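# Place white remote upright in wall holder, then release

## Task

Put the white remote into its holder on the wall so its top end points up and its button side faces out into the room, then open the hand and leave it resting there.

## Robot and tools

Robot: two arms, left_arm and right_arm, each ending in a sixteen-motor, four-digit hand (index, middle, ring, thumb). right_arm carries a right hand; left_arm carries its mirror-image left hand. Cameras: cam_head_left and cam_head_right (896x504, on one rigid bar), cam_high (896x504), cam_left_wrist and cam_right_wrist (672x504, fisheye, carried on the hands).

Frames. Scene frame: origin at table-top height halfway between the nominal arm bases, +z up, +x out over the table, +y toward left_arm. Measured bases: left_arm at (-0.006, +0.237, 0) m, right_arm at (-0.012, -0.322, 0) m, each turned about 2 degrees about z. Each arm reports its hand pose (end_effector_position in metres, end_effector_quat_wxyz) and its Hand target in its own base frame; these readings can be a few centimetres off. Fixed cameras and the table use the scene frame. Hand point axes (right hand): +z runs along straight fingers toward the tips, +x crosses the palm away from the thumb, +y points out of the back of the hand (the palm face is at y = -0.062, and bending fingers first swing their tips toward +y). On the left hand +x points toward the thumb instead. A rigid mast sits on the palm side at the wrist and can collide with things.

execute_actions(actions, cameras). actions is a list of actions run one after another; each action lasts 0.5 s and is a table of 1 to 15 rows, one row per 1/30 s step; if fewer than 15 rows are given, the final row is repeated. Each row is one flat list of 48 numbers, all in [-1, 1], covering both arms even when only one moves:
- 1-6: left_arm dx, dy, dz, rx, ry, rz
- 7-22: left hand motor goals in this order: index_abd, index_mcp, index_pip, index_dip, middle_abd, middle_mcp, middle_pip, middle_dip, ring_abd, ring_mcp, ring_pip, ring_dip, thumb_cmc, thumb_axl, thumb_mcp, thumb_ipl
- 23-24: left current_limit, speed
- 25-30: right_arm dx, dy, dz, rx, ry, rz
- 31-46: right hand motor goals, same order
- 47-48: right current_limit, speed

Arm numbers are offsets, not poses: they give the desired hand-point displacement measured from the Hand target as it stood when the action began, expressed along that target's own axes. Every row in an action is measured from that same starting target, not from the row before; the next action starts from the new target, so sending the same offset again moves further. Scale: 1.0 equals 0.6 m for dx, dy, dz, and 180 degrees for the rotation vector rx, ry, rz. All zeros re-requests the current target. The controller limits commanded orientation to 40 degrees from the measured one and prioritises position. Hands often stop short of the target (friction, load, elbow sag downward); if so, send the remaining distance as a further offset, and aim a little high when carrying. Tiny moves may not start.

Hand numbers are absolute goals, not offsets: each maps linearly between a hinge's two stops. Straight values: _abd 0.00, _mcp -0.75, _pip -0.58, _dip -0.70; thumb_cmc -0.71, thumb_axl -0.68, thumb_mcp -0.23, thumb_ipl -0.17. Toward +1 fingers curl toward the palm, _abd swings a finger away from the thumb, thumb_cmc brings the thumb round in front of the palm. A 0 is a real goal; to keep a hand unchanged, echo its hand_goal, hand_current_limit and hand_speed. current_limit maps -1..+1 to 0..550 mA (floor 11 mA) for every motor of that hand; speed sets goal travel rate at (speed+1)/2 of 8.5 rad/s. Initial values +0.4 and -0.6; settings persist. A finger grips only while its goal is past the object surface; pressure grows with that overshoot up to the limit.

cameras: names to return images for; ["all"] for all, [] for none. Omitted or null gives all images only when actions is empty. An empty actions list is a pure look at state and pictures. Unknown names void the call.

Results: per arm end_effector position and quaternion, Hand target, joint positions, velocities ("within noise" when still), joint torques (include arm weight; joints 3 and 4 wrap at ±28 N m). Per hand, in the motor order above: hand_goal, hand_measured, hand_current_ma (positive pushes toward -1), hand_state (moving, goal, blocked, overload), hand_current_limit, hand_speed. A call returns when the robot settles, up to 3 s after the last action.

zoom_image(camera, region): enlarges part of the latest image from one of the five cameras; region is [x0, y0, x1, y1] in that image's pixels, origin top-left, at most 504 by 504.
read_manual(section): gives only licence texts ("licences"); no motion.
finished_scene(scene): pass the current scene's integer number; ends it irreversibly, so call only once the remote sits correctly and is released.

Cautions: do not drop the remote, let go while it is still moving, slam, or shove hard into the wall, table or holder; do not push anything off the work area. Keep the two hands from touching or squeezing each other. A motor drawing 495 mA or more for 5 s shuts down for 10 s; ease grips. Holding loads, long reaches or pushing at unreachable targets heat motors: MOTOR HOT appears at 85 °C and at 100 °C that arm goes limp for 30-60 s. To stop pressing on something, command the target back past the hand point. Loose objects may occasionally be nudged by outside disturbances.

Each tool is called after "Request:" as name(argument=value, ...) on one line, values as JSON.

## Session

Request:
execute_actions(actions=[])

Scene clock: 0.00 s.
left_arm: end_effector_position=(+0.5090, -0.1968, +0.2493) hand_goal=(+0.000, -0.754, -0.576, -0.696, +0.000, -0.754, -0.576, -0.696, +0.000, -0.754, -0.576, -0.696, -0.714, -0.678, -0.226, -0.168) hand_measured=(+0.000, -0.754, -0.576, -0.696, +0.000, -0.754, -0.576, -0.696, +0.000, -0.754, -0.576, -0.696, -0.714, -0.678, -0.226, -0.168) hand_current_ma=(+0, +0, +0, +0, +0, +0, +0, +0, +0, +0, +0, +0, +0, +0, +0, +0) hand_state=(goal, goal, goal, goal, goal, goal, goal, goal, goal, goal, goal, goal, goal, goal, goal, goal) hand_current_limit=0.40 hand_speed=-0.60 end_effector_quat_wxyz=(+0.464, +0.799, +0.016, +0.382) | right_arm: end_effector_position=(+0.1200, +0.2173, +0.2012) hand_goal=(+0.000, -0.754, -0.576, -0.696, +0.000, -0.754, -0.576, -0.696, +0.000, -0.754, -0.576, -0.696, -0.714, -0.678, -0.226, -0.168) hand_measured=(+0.000, -0.754, -0.576, -0.696, +0.000, -0.754, -0.576, -0.696, +0.000, -0.754, -0.576, -0.696, -0.714, -0.678, -0.226, -0.168) hand_current_ma=(+0, +0, +0, +0, +0, +0, +0, +0, +0, +0, +0, +0, +0, +0, +0, +0) hand_state=(goal, goal, goal, goal, goal, goal, goal, goal, goal, goal, goal, goal, goal, goal, goal, goal) hand_current_limit=0.40 hand_speed=-0.60 end_effector_quat_wxyz=(-0.094, -0.557, +0.825, +0.009)
Joint positions: left_arm=[-0.073 1.516 0.753 0.372 0.75 0.942] | right_arm=[0.69 1.126 0.957 -1.588 -0.037 -2.072]
Joint velocities: within noise
Joint torques (N m): no reading
Heat: left arm: hottest elbow 42 °C; right arm: hottest elbow 50 °C.
Hand target: left_arm +0.5145, -0.1972, +0.2540; +0.464, +0.797, +0.013, +0.387 | right_arm +0.1255, +0.2219, +0.2093; -0.082, -0.558, +0.826, +0.011
camera_calibration:
cam_left_wrist: T_world_to_cam=[[-0.3738, 0.0236502, -0.927208, 0.393201], [0.0222062, 0.999617, 0.0165448, 0.134198], [0.927243, -0.0144053, -0.374182, -0.251894], [0, 0, 0, 1]] pos_world=[0.377565, -0.147075, 0.268105]
cam_right_wrist: T_world_to_cam=[[-0.268495, 0.962956, -0.0250082, -0.139509], [0.789891, 0.234951, 0.566454, -0.30147], [0.551347, 0.132336, -0.823714, 0.196532], [0, 0, 0, 1]] pos_world=[0.0923131, 0.179163, 0.329166]

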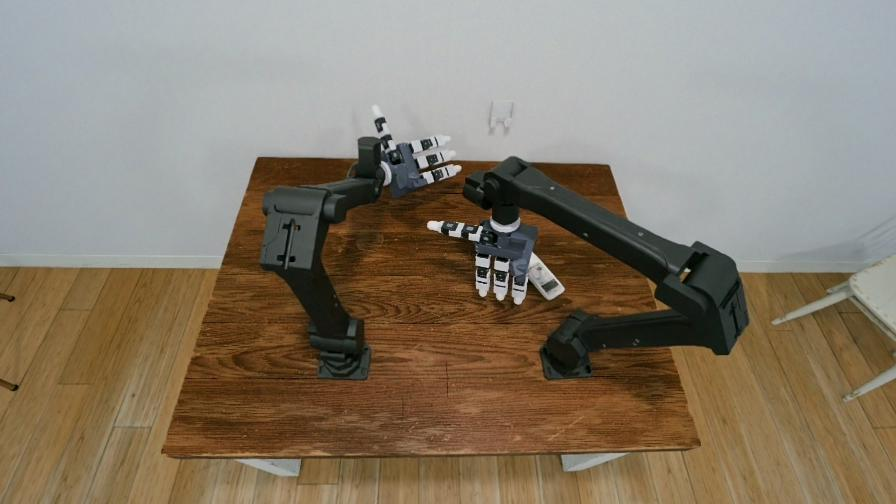

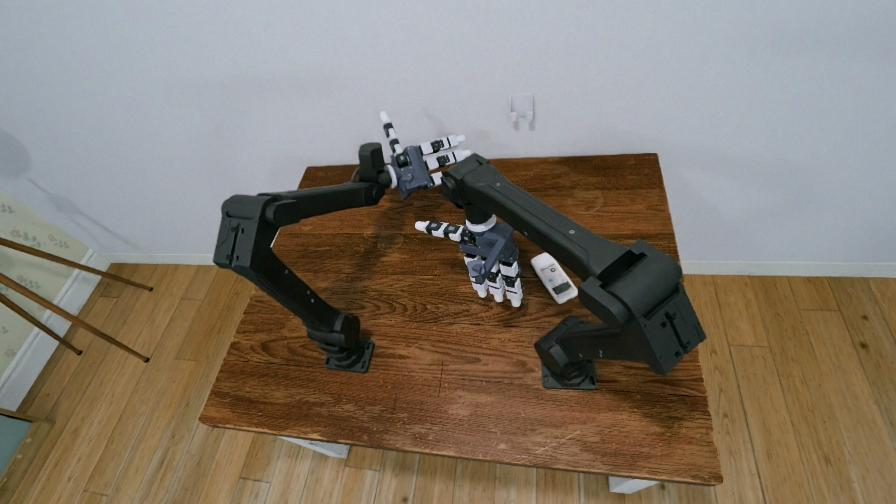

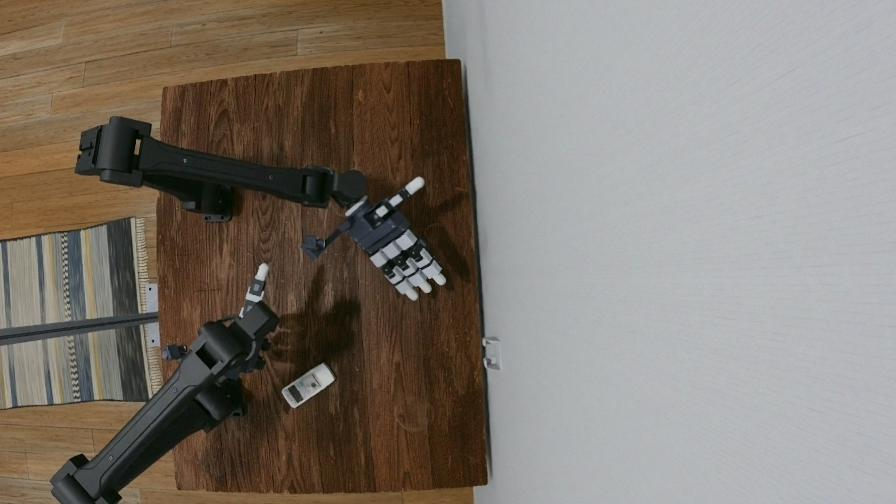

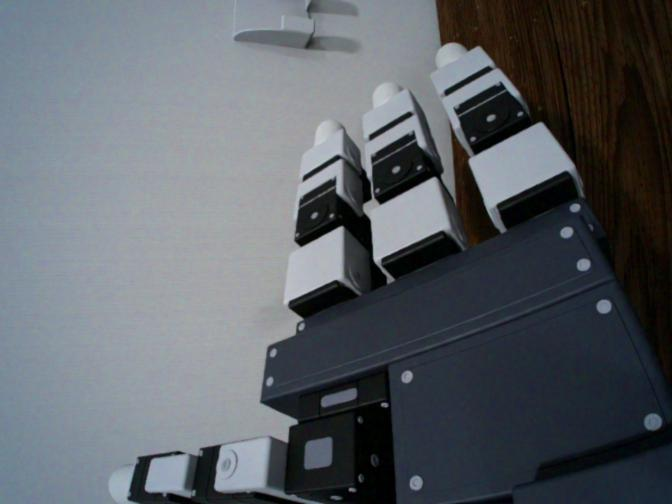

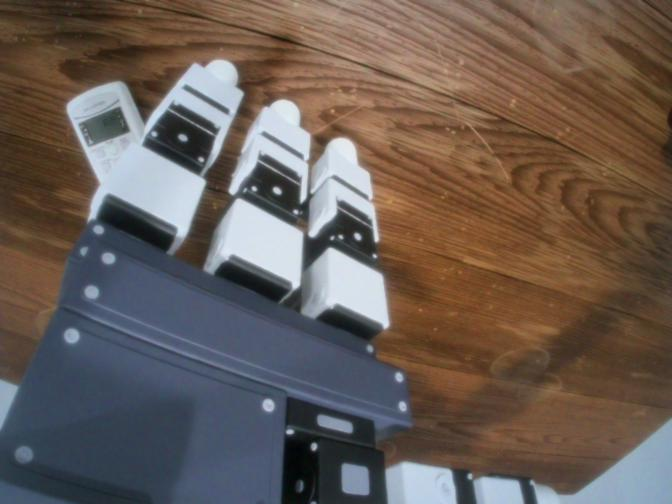

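Request:
zoom_image(camera="cam_high", region=[465, 320, 525, 385])

Request:
zoom_image(camera="cam_head_left", region=[475, 85, 530, 140])

Request:
zoom_image(camera="cam_head_right", region=[495, 80, 550, 135])

Request:
zoom_image(camera="cam_high", region=[265, 350, 350, 420])

Scaled by 7.754 from the camera's 896x504 image, which has a finer 1280x720 frame.

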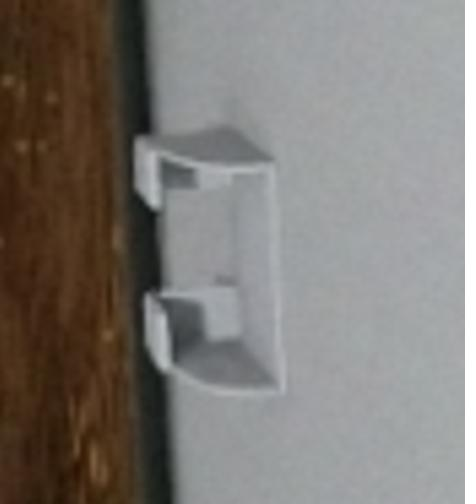

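Scaled by 9.164 from the camera's 896x504 image, which has a finer 1280x720 frame.

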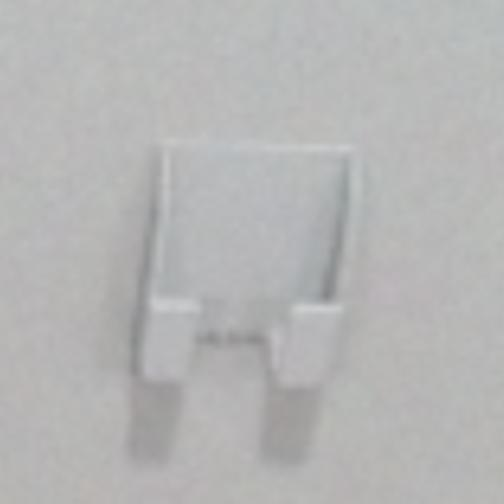

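Scaled by 9.164 from the camera's 896x504 image, which has a finer 1280x720 frame.

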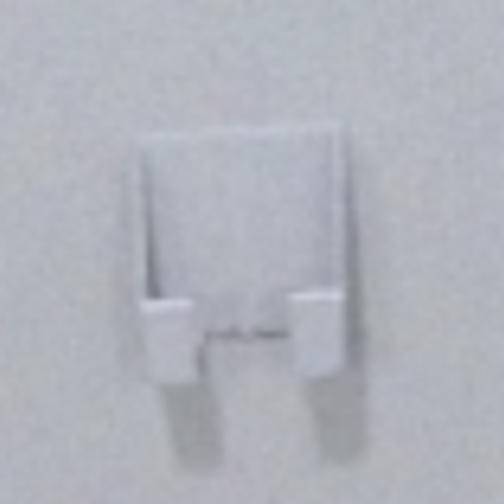

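Scaled by 5.929 from the camera's 896x504 image, which has a finer 1280x720 frame.

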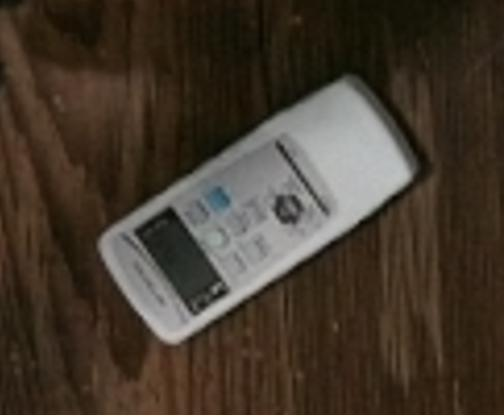

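Request:
execute_actions(actions=[[[0.0853,-0.0975,-0.0798,0.0319,0.0396,-0.0143,0,-0.754,-0.576,-0.696,0,-0.754,-0.576,-0.696,0,-0.754,-0.576,-0.696,-0.714,-0.678,-0.226,-0.168,0.4,-0.6,0.0164,0.0146,-0.1317,0,0,0,0,-0.959,0.591,-0.58,0,-0.959,0.591,-0.58,0,-0.959,-0.576,-0.696,0.671,-0.678,-0.226,0.103,0.4,-0.7]],[[0.0853,-0.0975,-0.0798,0.0319,0.0396,-0.0143,0,-0.754,-0.576,-0.696,0,-0.754,-0.576,-0.696,0,-0.754,-0.576,-0.696,-0.714,-0.678,-0.226,-0.168,0.4,-0.6,0.0898,-0.0927,0.0517,0.1131,0.0231,0.0750,0,-0.959,0.591,-0.58,0,-0.959,0.591,-0.58,0,-0.959,-0.576,-0.696,0.671,-0.678,-0.226,0.103,0.4,-0.7]]], cameras=["cam_head_left","cam_high"])

Scene clock: 218.80 s.
left_arm: end_effector_position=(+0.5457, -0.0157, +0.2492) hand_goal=(+0.000, -0.754, -0.576, -0.696, +0.000, -0.754, -0.576, -0.696, +0.000, -0.754, -0.576, -0.696, -0.714, -0.678, -0.226, -0.168) hand_measured=(+0.000, -0.762, -0.576, -0.696, +0.000, -0.760, -0.576, -0.696, +0.000, -0.760, -0.576, -0.696, -0.720, -0.678, -0.226, -0.168) hand_current_ma=(+0, -9, +0, +0, +0, -7, +0, +0, +0, -6, +0, +0, -6, +0, +0, +0) hand_state=(goal, goal, goal, goal, goal, goal, goal, goal, goal, goal, goal, goal, goal, goal, goal, goal) hand_current_limit=0.40 hand_speed=-0.60 end_effector_quat_wxyz=(+0.392, +0.785, +0.152, +0.455) | right_arm: end_effector_position=(+0.1501, +0.1512, +0.2595) hand_goal=(+0.000, -0.960, +0.590, -0.580, +0.000, -0.960, +0.590, -0.580, +0.000, -0.960, -0.576, -0.696, +0.670, -0.678, -0.226, +0.102) hand_measured=(+0.000, -0.956, +0.584, -0.582, +0.000, -0.956, +0.582, -0.582, +0.000, -0.954, -0.576, -0.696, +0.666, -0.678, -0.222, +0.102) hand_current_ma=(+0, +17, -28, -12, +0, +16, -32, -10, +0, +24, +0, +0, -17, +3, +19, -5) hand_state=(goal, goal, goal, goal, goal, goal, goal, goal, goal, goal, goal, goal, goal, goal, goal, goal) hand_current_limit=0.40 hand_speed=-0.70 end_effector_quat_wxyz=(+0.037, -0.490, +0.860, -0.137)
Joint positions: left_arm=[0.267 1.516 0.753 0.372 0.748 0.942] | right_arm=[0.625 0.884 1.037 -1.679 0.281 -1.987]
Joint torques (N m): left_arm=[-0.73 -12.98 9.13 3.26 0.44 -0.02] | right_arm=[-0.79 -1.9 8.24 -0.36 0.36 0.09]
Heat: left arm: hottest elbow 51 °C; right arm: hottest elbow 60 °C.
Hand target: left_arm +0.5506, -0.0189, +0.2539; +0.394, +0.784, +0.145, +0.458 | right_arm +0.1524, +0.1489, +0.2595; -0.012, -0.463, +0.871, -0.165
Off the commanded pose: left_arm 0.007 m, 1 deg | right_arm 0.003 m, 7 deg.
joint sent to its limit (right arm) — joint 4 (wrist pitch), lower limit. The joint targets are off in orientation, not in position.
Images, in order (width x height): cam_head_left 896x504, cam_high 896x504.

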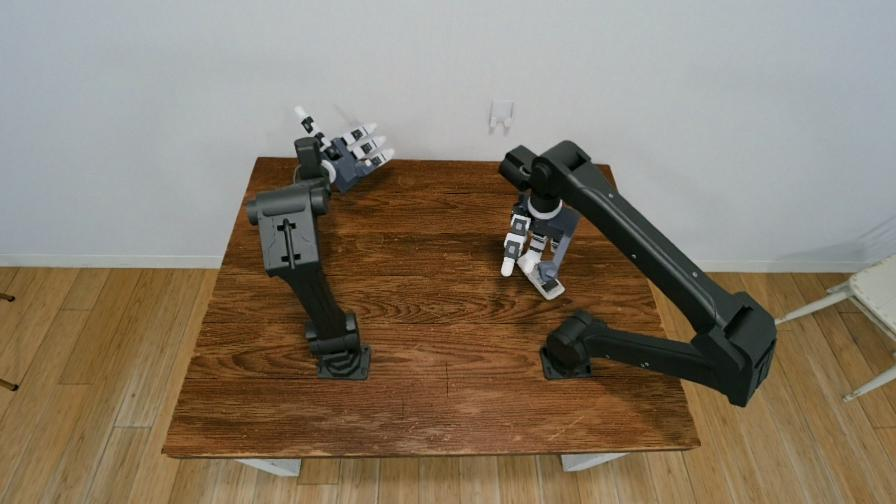

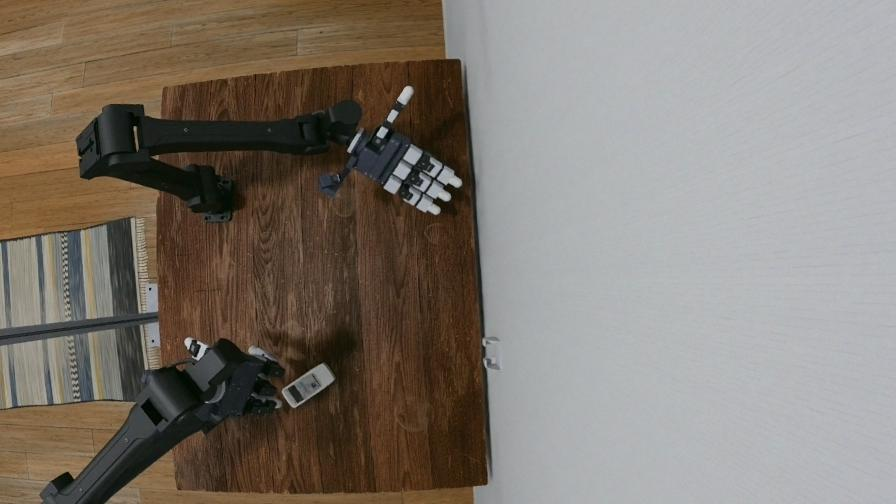

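Request:
execute_actions(actions=[[[0.0853,-0.0975,-0.0798,0.0319,0.0396,-0.0143,0,-0.754,-0.576,-0.696,0,-0.754,-0.576,-0.696,0,-0.754,-0.576,-0.696,-0.714,-0.678,-0.226,-0.168,0.4,-0.6,0.0573,-0.0822,0.1228,0.1131,0.0231,0.0750,0,-0.959,0.591,-0.58,0,-0.959,0.591,-0.58,0,-0.959,-0.576,-0.696,0.671,-0.678,-0.226,0.103,0.4,-0.7]],[[0.0853,-0.0975,-0.0798,0.0319,0.0396,-0.0143,0,-0.754,-0.576,-0.696,0,-0.754,-0.576,-0.696,0,-0.754,-0.576,-0.696,-0.714,-0.678,-0.226,-0.168,0.4,-0.6,0.0338,-0.0132,0.1677,0.1131,0.0231,0.0750,0,-0.959,0.591,-0.58,0,-0.959,0.591,-0.58,0,-0.959,-0.576,-0.696,0.671,-0.678,-0.226,0.103,0.4,-0.7]]], cameras=["cam_head_left","cam_head_right","cam_high","cam_right_wrist"])

Scene clock: 244.53 s.
left_arm: end_effector_position=(+0.5210, +0.1630, +0.2492) hand_goal=(+0.000, -0.754, -0.576, -0.696, +0.000, -0.754, -0.576, -0.696, +0.000, -0.754, -0.576, -0.696, -0.714, -0.678, -0.226, -0.168) hand_measured=(+0.000, -0.762, -0.576, -0.696, +0.000, -0.760, -0.576, -0.696, +0.000, -0.760, -0.576, -0.696, -0.720, -0.678, -0.226, -0.168) hand_current_ma=(+0, -9, +0, +0, +0, -7, +0, +0, +0, -6, +0, +0, -6, +0, +0, +0) hand_state=(goal, goal, goal, goal, goal, goal, goal, goal, goal, goal, goal, goal, goal, goal, goal, goal) hand_current_limit=0.40 hand_speed=-0.60 end_effector_quat_wxyz=(+0.311, +0.749, +0.279, +0.513) | right_arm: end_effector_position=(+0.2014, +0.0041, +0.1413) hand_goal=(+0.000, -0.960, +0.590, -0.580, +0.000, -0.960, +0.590, -0.580, +0.000, -0.960, -0.576, -0.696, +0.670, -0.678, -0.226, +0.102) hand_measured=(+0.000, -0.952, +0.588, -0.582, +0.000, -0.952, +0.586, -0.582, +0.000, -0.950, -0.576, -0.696, +0.666, -0.678, -0.224, +0.102) hand_current_ma=(+0, +33, -11, -11, +0, +33, -13, -10, -3, +44, +4, +0, -14, +3, +14, -5) hand_state=(goal, goal, goal, goal, goal, goal, goal, goal, goal, goal, goal, goal, goal, goal, goal, goal) hand_current_limit=0.40 hand_speed=-0.70 end_effector_quat_wxyz=(+0.124, -0.228, +0.836, -0.483)
Joint positions: left_arm=[0.599 1.516 0.753 0.372 0.748 0.942] | right_arm=[0.592 0.74 0.581 -1.537 1.04 -1.439]
Joint torques (N m): left_arm=[-0.73 -13.16 9.09 3.26 0.48 -0.01] | right_arm=[-0.73 -0.03 7.66 0.08 1.16 0.09]
Heat: left arm: hottest elbow 51 °C; right arm: hottest elbow 58 °C.
Hand target: left_arm +0.5266, +0.1614, +0.2539; +0.313, +0.749, +0.272, +0.517 | right_arm +0.2050, +0.0020, +0.1393; +0.125, -0.214, +0.839, -0.485
Off the commanded pose: left_arm 0.007 m, 1 deg | right_arm 0.005 m, 2 deg.
camera_calibration:
cam_right_wrist: T_world_to_cam=[[0.519647, 0.672175, -0.527397, -0.000367697], [0.207568, 0.499469, 0.841098, -0.204392], [0.828784, -0.546545, 0.120025, -0.0558623], [0, 0, 0, 1]] pos_world=[0.0889142, 0.0718033, 0.178425]
Images, in order (width x height): cam_head_left 896x504, cam_head_right 896x504, cam_high 896x504, cam_right_wrist 672x504.

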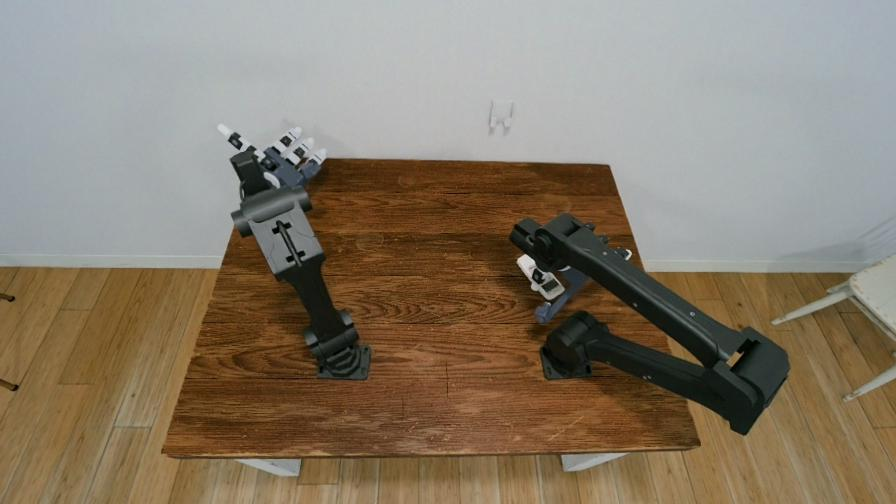

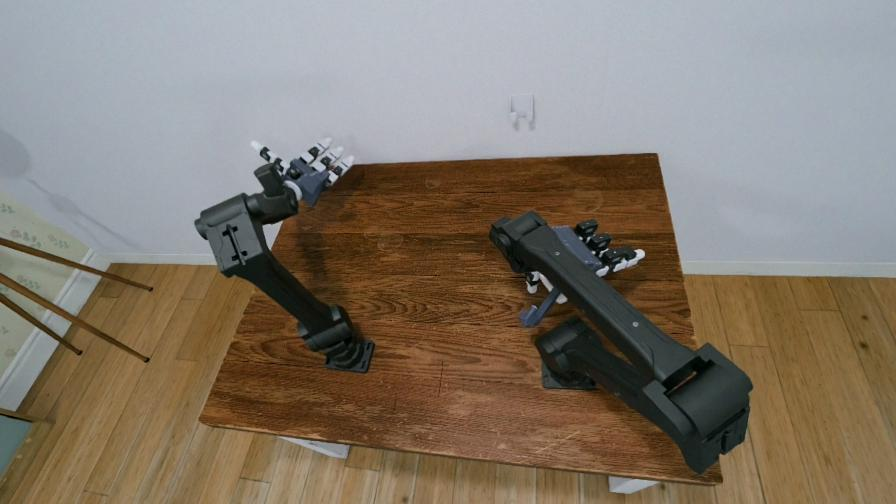

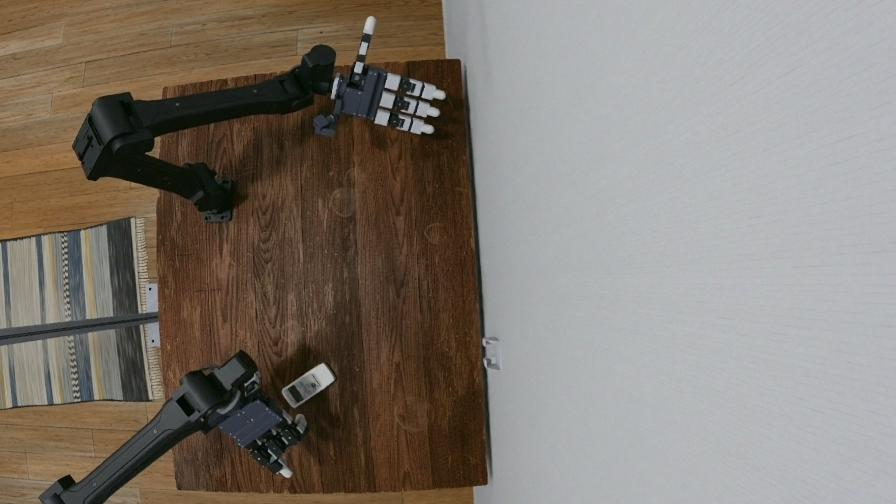

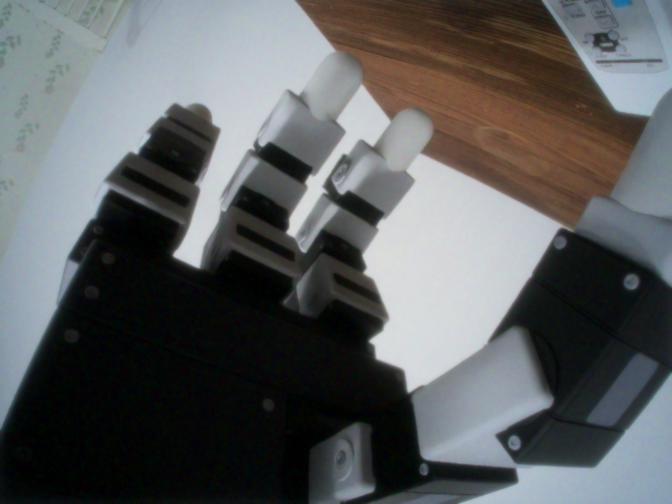

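Request:
zoom_image(camera="cam_right_wrist", region=[520, 0, 672, 130])

Request:
zoom_image(camera="cam_high", region=[200, 330, 350, 490])

Request:
zoom_image(camera="cam_head_left", region=[500, 210, 650, 330])

Scaled by 3.316 from the camera's 672x504 image, which has a finer 960x720 frame.

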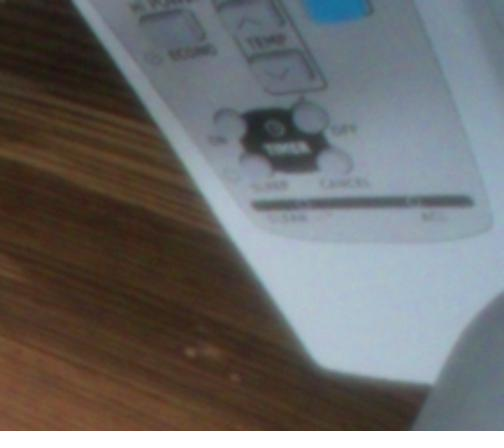

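Scaled by 3.150 from the camera's 896x504 image, which has a finer 1280x720 frame.

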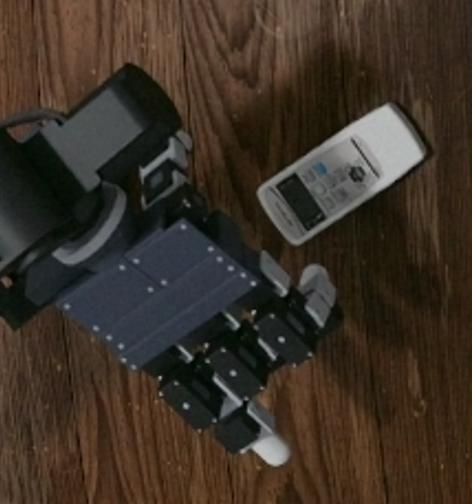

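Scaled by 3.360 from the camera's 896x504 image, which has a finer 1280x720 frame.

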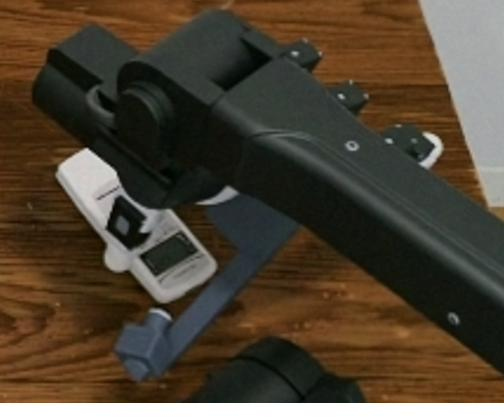

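Request:
zoom_image(camera="cam_head_right", region=[490, 210, 660, 340])

Scaled by 2.965 from the camera's 896x504 image, which has a finer 1280x720 frame.

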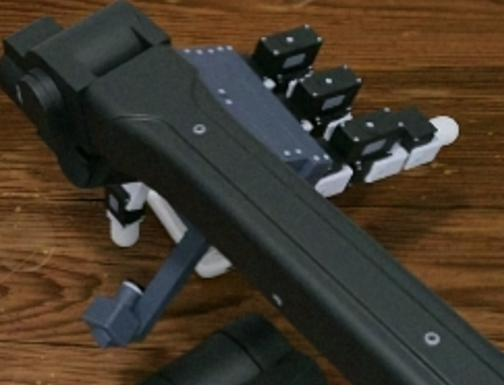

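Request:
execute_actions(actions=[[[0.0853,-0.0975,-0.0798,0.0319,0.0396,-0.0143,0,-0.754,-0.576,-0.696,0,-0.754,-0.576,-0.696,0,-0.754,-0.576,-0.696,-0.714,-0.678,-0.226,-0.168,0.4,-0.6,-0.023,0.053,0.0583,0,0,0,0,-0.959,0.591,-0.58,0,-0.959,0.591,-0.58,0,-0.959,-0.576,-0.696,0.671,-0.678,-0.226,0.103,0.4,-0.7]]], cameras=["cam_head_left","cam_head_right","cam_high","cam_right_wrist"])

Request:
zoom_image(camera="cam_head_left", region=[500, 210, 650, 330])

Request:
zoom_image(camera="cam_high", region=[230, 340, 350, 490])

Scene clock: 308.43 s.
left_arm: end_effector_position=(+0.4869, +0.2470, +0.2492) hand_goal=(+0.000, -0.754, -0.576, -0.696, +0.000, -0.754, -0.576, -0.696, +0.000, -0.754, -0.576, -0.696, -0.714, -0.678, -0.226, -0.168) hand_measured=(+0.000, -0.762, -0.576, -0.696, +0.000, -0.760, -0.576, -0.696, +0.000, -0.760, -0.576, -0.696, -0.720, -0.678, -0.226, -0.168) hand_current_ma=(+0, -9, +0, +0, +0, -7, +0, +0, +0, -6, +0, +0, -6, +0, +0, +0) hand_state=(goal, goal, goal, goal, goal, goal, goal, goal, goal, goal, goal, goal, goal, goal, goal, goal) hand_current_limit=0.40 hand_speed=-0.60 end_effector_quat_wxyz=(+0.268, +0.724, +0.341, +0.537) | right_arm: end_effector_position=(+0.2231, -0.0013, +0.0949) hand_goal=(+0.000, -0.960, +0.590, -0.580, +0.000, -0.960, +0.590, -0.580, +0.000, -0.960, -0.576, -0.696, +0.670, -0.678, -0.226, +0.102) hand_measured=(+0.000, -0.952, +0.588, -0.582, +0.000, -0.952, +0.586, -0.582, +0.000, -0.950, -0.576, -0.696, +0.668, -0.678, -0.224, +0.102) hand_current_ma=(+0, +34, -11, -11, +0, +33, -13, -10, -3, +44, +4, +0, -10, +3, +14, -5) hand_state=(goal, goal, goal, goal, goal, goal, goal, goal, goal, goal, goal, goal, goal, goal, goal, goal) hand_current_limit=0.40 hand_speed=-0.70 end_effector_quat_wxyz=(+0.127, -0.216, +0.837, -0.486)
Joint positions: left_arm=[0.765 1.516 0.753 0.372 0.748 0.942] | right_arm=[0.506 0.807 0.481 -1.24 1.053 -1.571]
Joint torques (N m): left_arm=[-0.79 -12.86 9.16 3.26 0.46 -0.05] | right_arm=[-0.85 -0.97 7.71 0.39 1.05 -0.16]
Heat: left arm: hottest elbow 51 °C; right arm: hottest elbow 56 °C.
Hand target: left_arm +0.4926, +0.2463, +0.2539; +0.269, +0.724, +0.334, +0.541 | right_arm +0.2240, -0.0040, +0.0942; +0.125, -0.215, +0.839, -0.485
Off the commanded pose: left_arm 0.007 m, 1 deg | right_arm 0.003 m, 0 deg.
camera_calibration:
cam_right_wrist: T_world_to_cam=[[0.542147, 0.662091, -0.517409, -0.0383839], [0.202005, 0.495003, 0.845084, -0.166317], [0.815641, -0.562679, 0.134618, -0.0696363], [0, 0, 0, 1]] pos_world=[0.111205, 0.0685583, 0.130066]
Images, in order (width x height): cam_head_left 896x504, cam_head_right 896x504, cam_high 896x504, cam_right_wrist 672x504.

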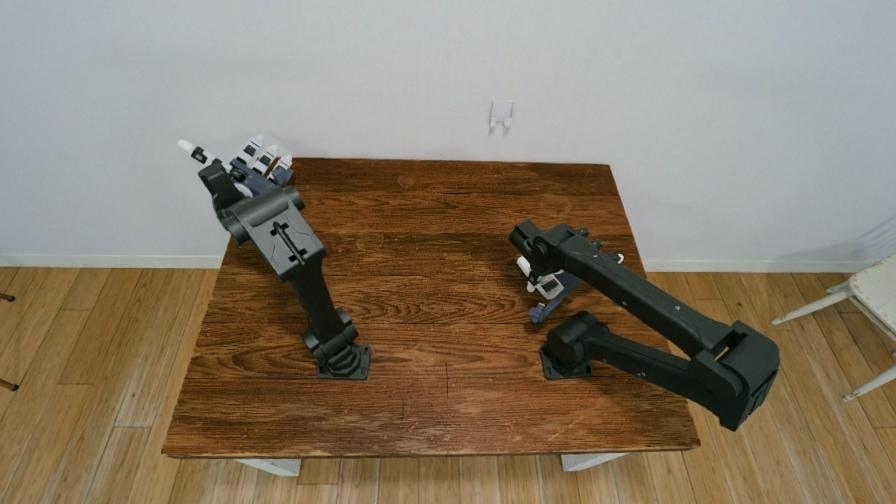

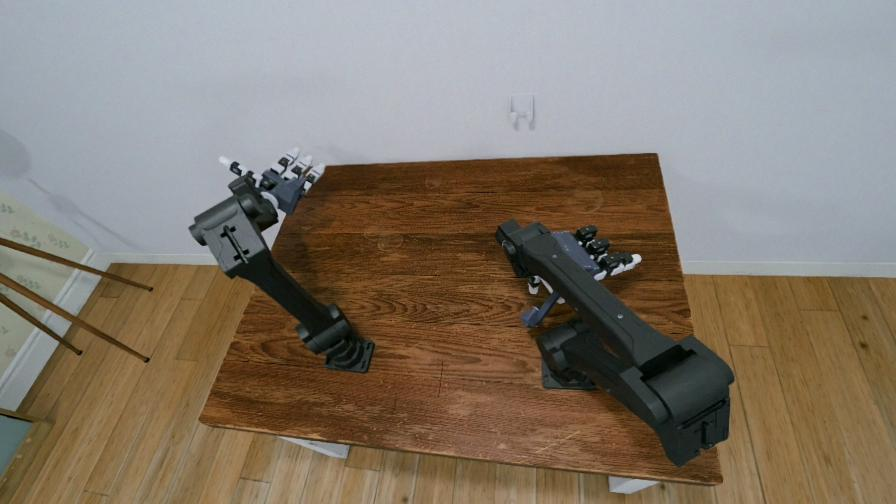

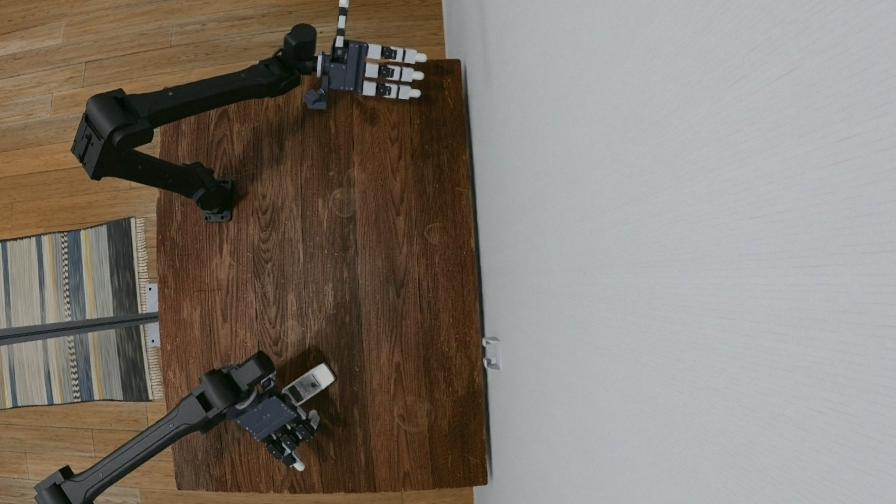

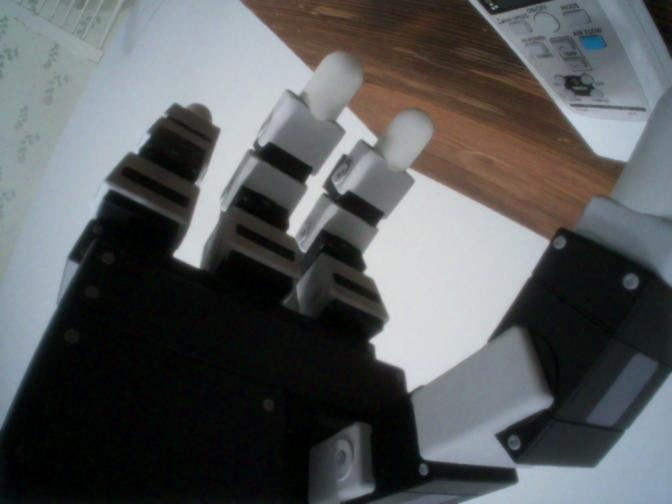

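Scaled by 3.360 from the camera's 896x504 image, which has a finer 1280x720 frame.

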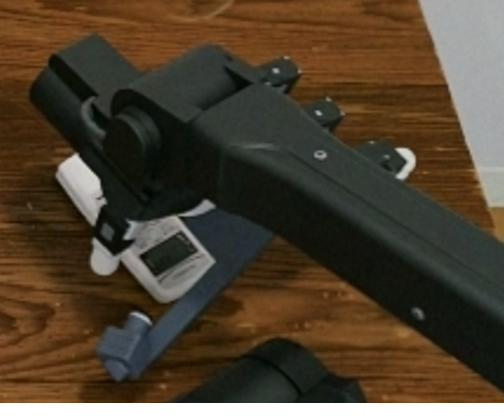

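Scaled by 3.360 from the camera's 896x504 image, which has a finer 1280x720 frame.

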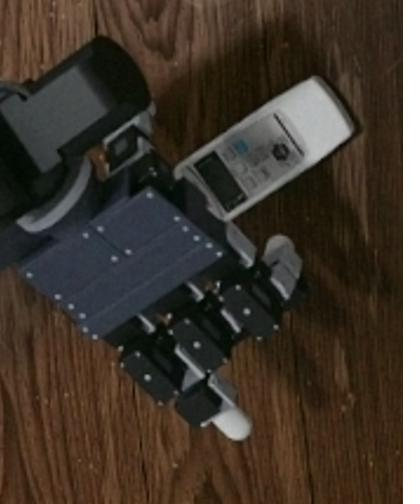

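Request:
execute_actions(actions=[[[0,0,0,0,0,0,0,-0.754,-0.576,-0.696,0,-0.754,-0.576,-0.696,0,-0.754,-0.576,-0.696,-0.714,-0.678,-0.226,-0.168,0.4,-0.6,0,0.0606,0.035,0,0,0,0,-0.959,0.591,-0.58,0,-0.959,0.591,-0.58,0,-0.959,-0.576,-0.696,0.671,-0.678,-0.226,0.103,0.4,-0.7]]], cameras=["cam_head_left","cam_head_right","cam_high","cam_right_wrist"])

Request:
zoom_image(camera="cam_head_left", region=[500, 230, 600, 330])

Request:
zoom_image(camera="cam_high", region=[250, 350, 350, 450])

Scene clock: 325.17 s.
left_arm: end_effector_position=(+0.4869, +0.2470, +0.2492) hand_goal=(+0.000, -0.754, -0.576, -0.696, +0.000, -0.754, -0.576, -0.696, +0.000, -0.754, -0.576, -0.696, -0.714, -0.678, -0.226, -0.168) hand_measured=(+0.000, -0.762, -0.576, -0.696, +0.000, -0.760, -0.576, -0.696, +0.000, -0.760, -0.576, -0.696, -0.720, -0.678, -0.226, -0.168) hand_current_ma=(+0, -9, +0, +0, +0, -7, +0, +0, +0, -6, +0, +0, -6, +0, +0, +0) hand_state=(goal, goal, goal, goal, goal, goal, goal, goal, goal, goal, goal, goal, goal, goal, goal, goal) hand_current_limit=0.40 hand_speed=-0.60 end_effector_quat_wxyz=(+0.268, +0.724, +0.341, +0.537) | right_arm: end_effector_position=(+0.2222, -0.0017, +0.0525) hand_goal=(+0.000, -0.960, +0.590, -0.580, +0.000, -0.960, +0.590, -0.580, +0.000, -0.960, -0.576, -0.696, +0.670, -0.678, -0.226, +0.102) hand_measured=(+0.000, -0.952, +0.588, -0.582, +0.000, -0.952, +0.586, -0.582, +0.000, -0.950, -0.576, -0.696, +0.668, -0.678, -0.224, +0.102) hand_current_ma=(+0, +34, -11, -11, +0, +33, -13, -10, -3, +44, +4, +0, -9, +3, +14, -5) hand_state=(goal, goal, goal, goal, goal, goal, goal, goal, goal, goal, goal, goal, goal, goal, goal, goal) hand_current_limit=0.40 hand_speed=-0.70 end_effector_quat_wxyz=(+0.129, -0.216, +0.838, -0.484)
Joint positions: left_arm=[0.765 1.516 0.753 0.372 0.748 0.942] | right_arm=[0.502 0.872 0.388 -1.07 1.049 -1.584]
Joint torques (N m): left_arm=[-0.97 -13.16 8.98 3.18 0.49 -0.01] | right_arm=[-0.79 -0.73 7.5 0.4 1.07 -0.15]
Heat: left arm: hottest elbow 51 °C; right arm: hottest elbow 56 °C.
Hand target: left_arm +0.4926, +0.2463, +0.2539; +0.269, +0.724, +0.334, +0.541 | right_arm +0.2241, -0.0041, +0.0523; +0.125, -0.214, +0.839, -0.485
Off the commanded pose: left_arm 0.007 m, 1 deg | right_arm 0.003 m, 1 deg.
camera_calibration:
cam_right_wrist: T_world_to_cam=[[0.540812, 0.665635, -0.514249, -0.0594565], [0.200629, 0.491645, 0.847369, -0.12983], [0.816866, -0.561441, 0.132342, -0.0636626], [0, 0, 0, 1]] pos_world=[0.110206, 0.0676641, 0.087864]
Images, in order (width x height): cam_head_left 896x504, cam_head_right 896x504, cam_high 896x504, cam_right_wrist 672x504.

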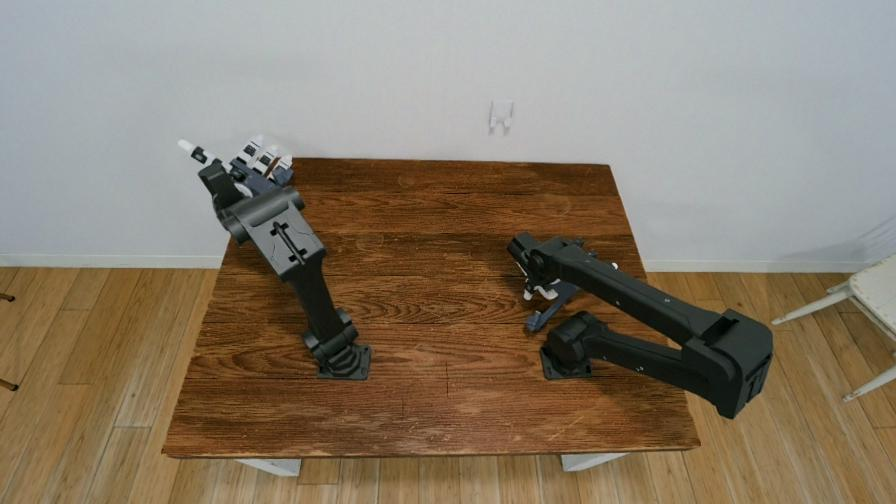

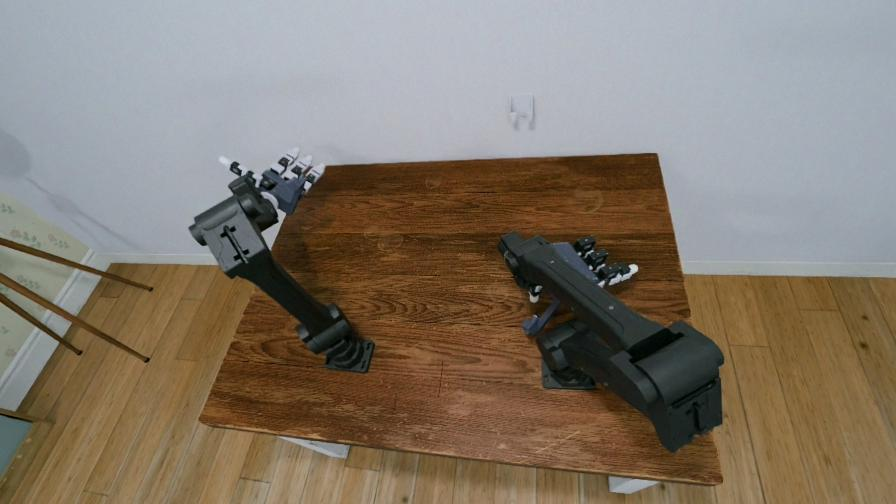

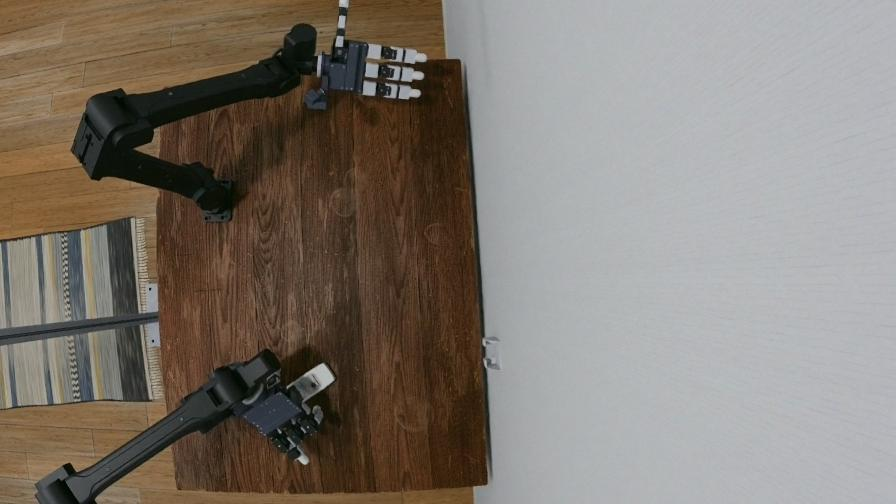

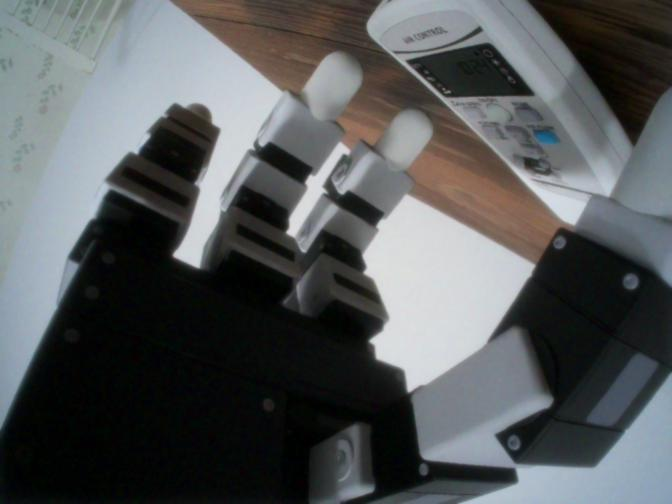

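Scaled by 5.040 from the camera's 896x504 image, which has a finer 1280x720 frame.

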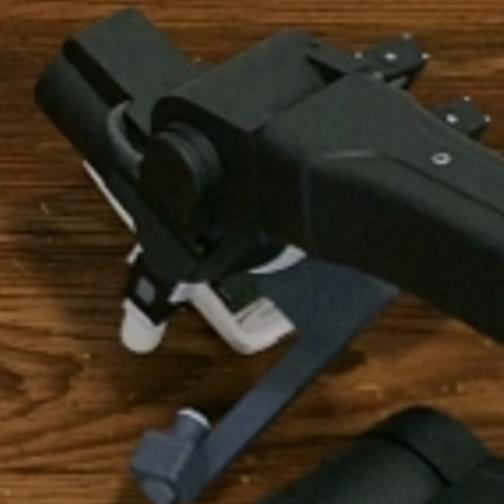

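Scaled by 5.040 from the camera's 896x504 image, which has a finer 1280x720 frame.

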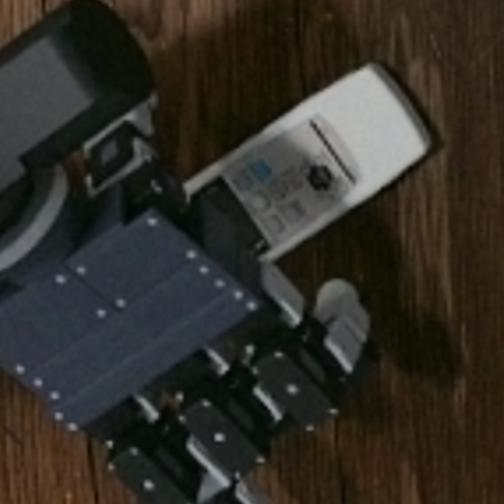

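Request:
zoom_image(camera="cam_head_right", region=[505, 250, 585, 340])

Scaled by 5.600 from the camera's 896x504 image, which has a finer 1280x720 frame.

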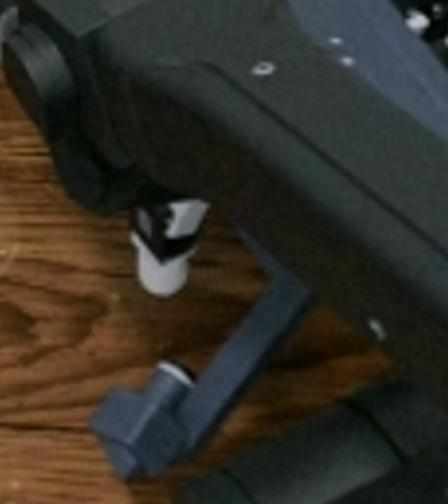

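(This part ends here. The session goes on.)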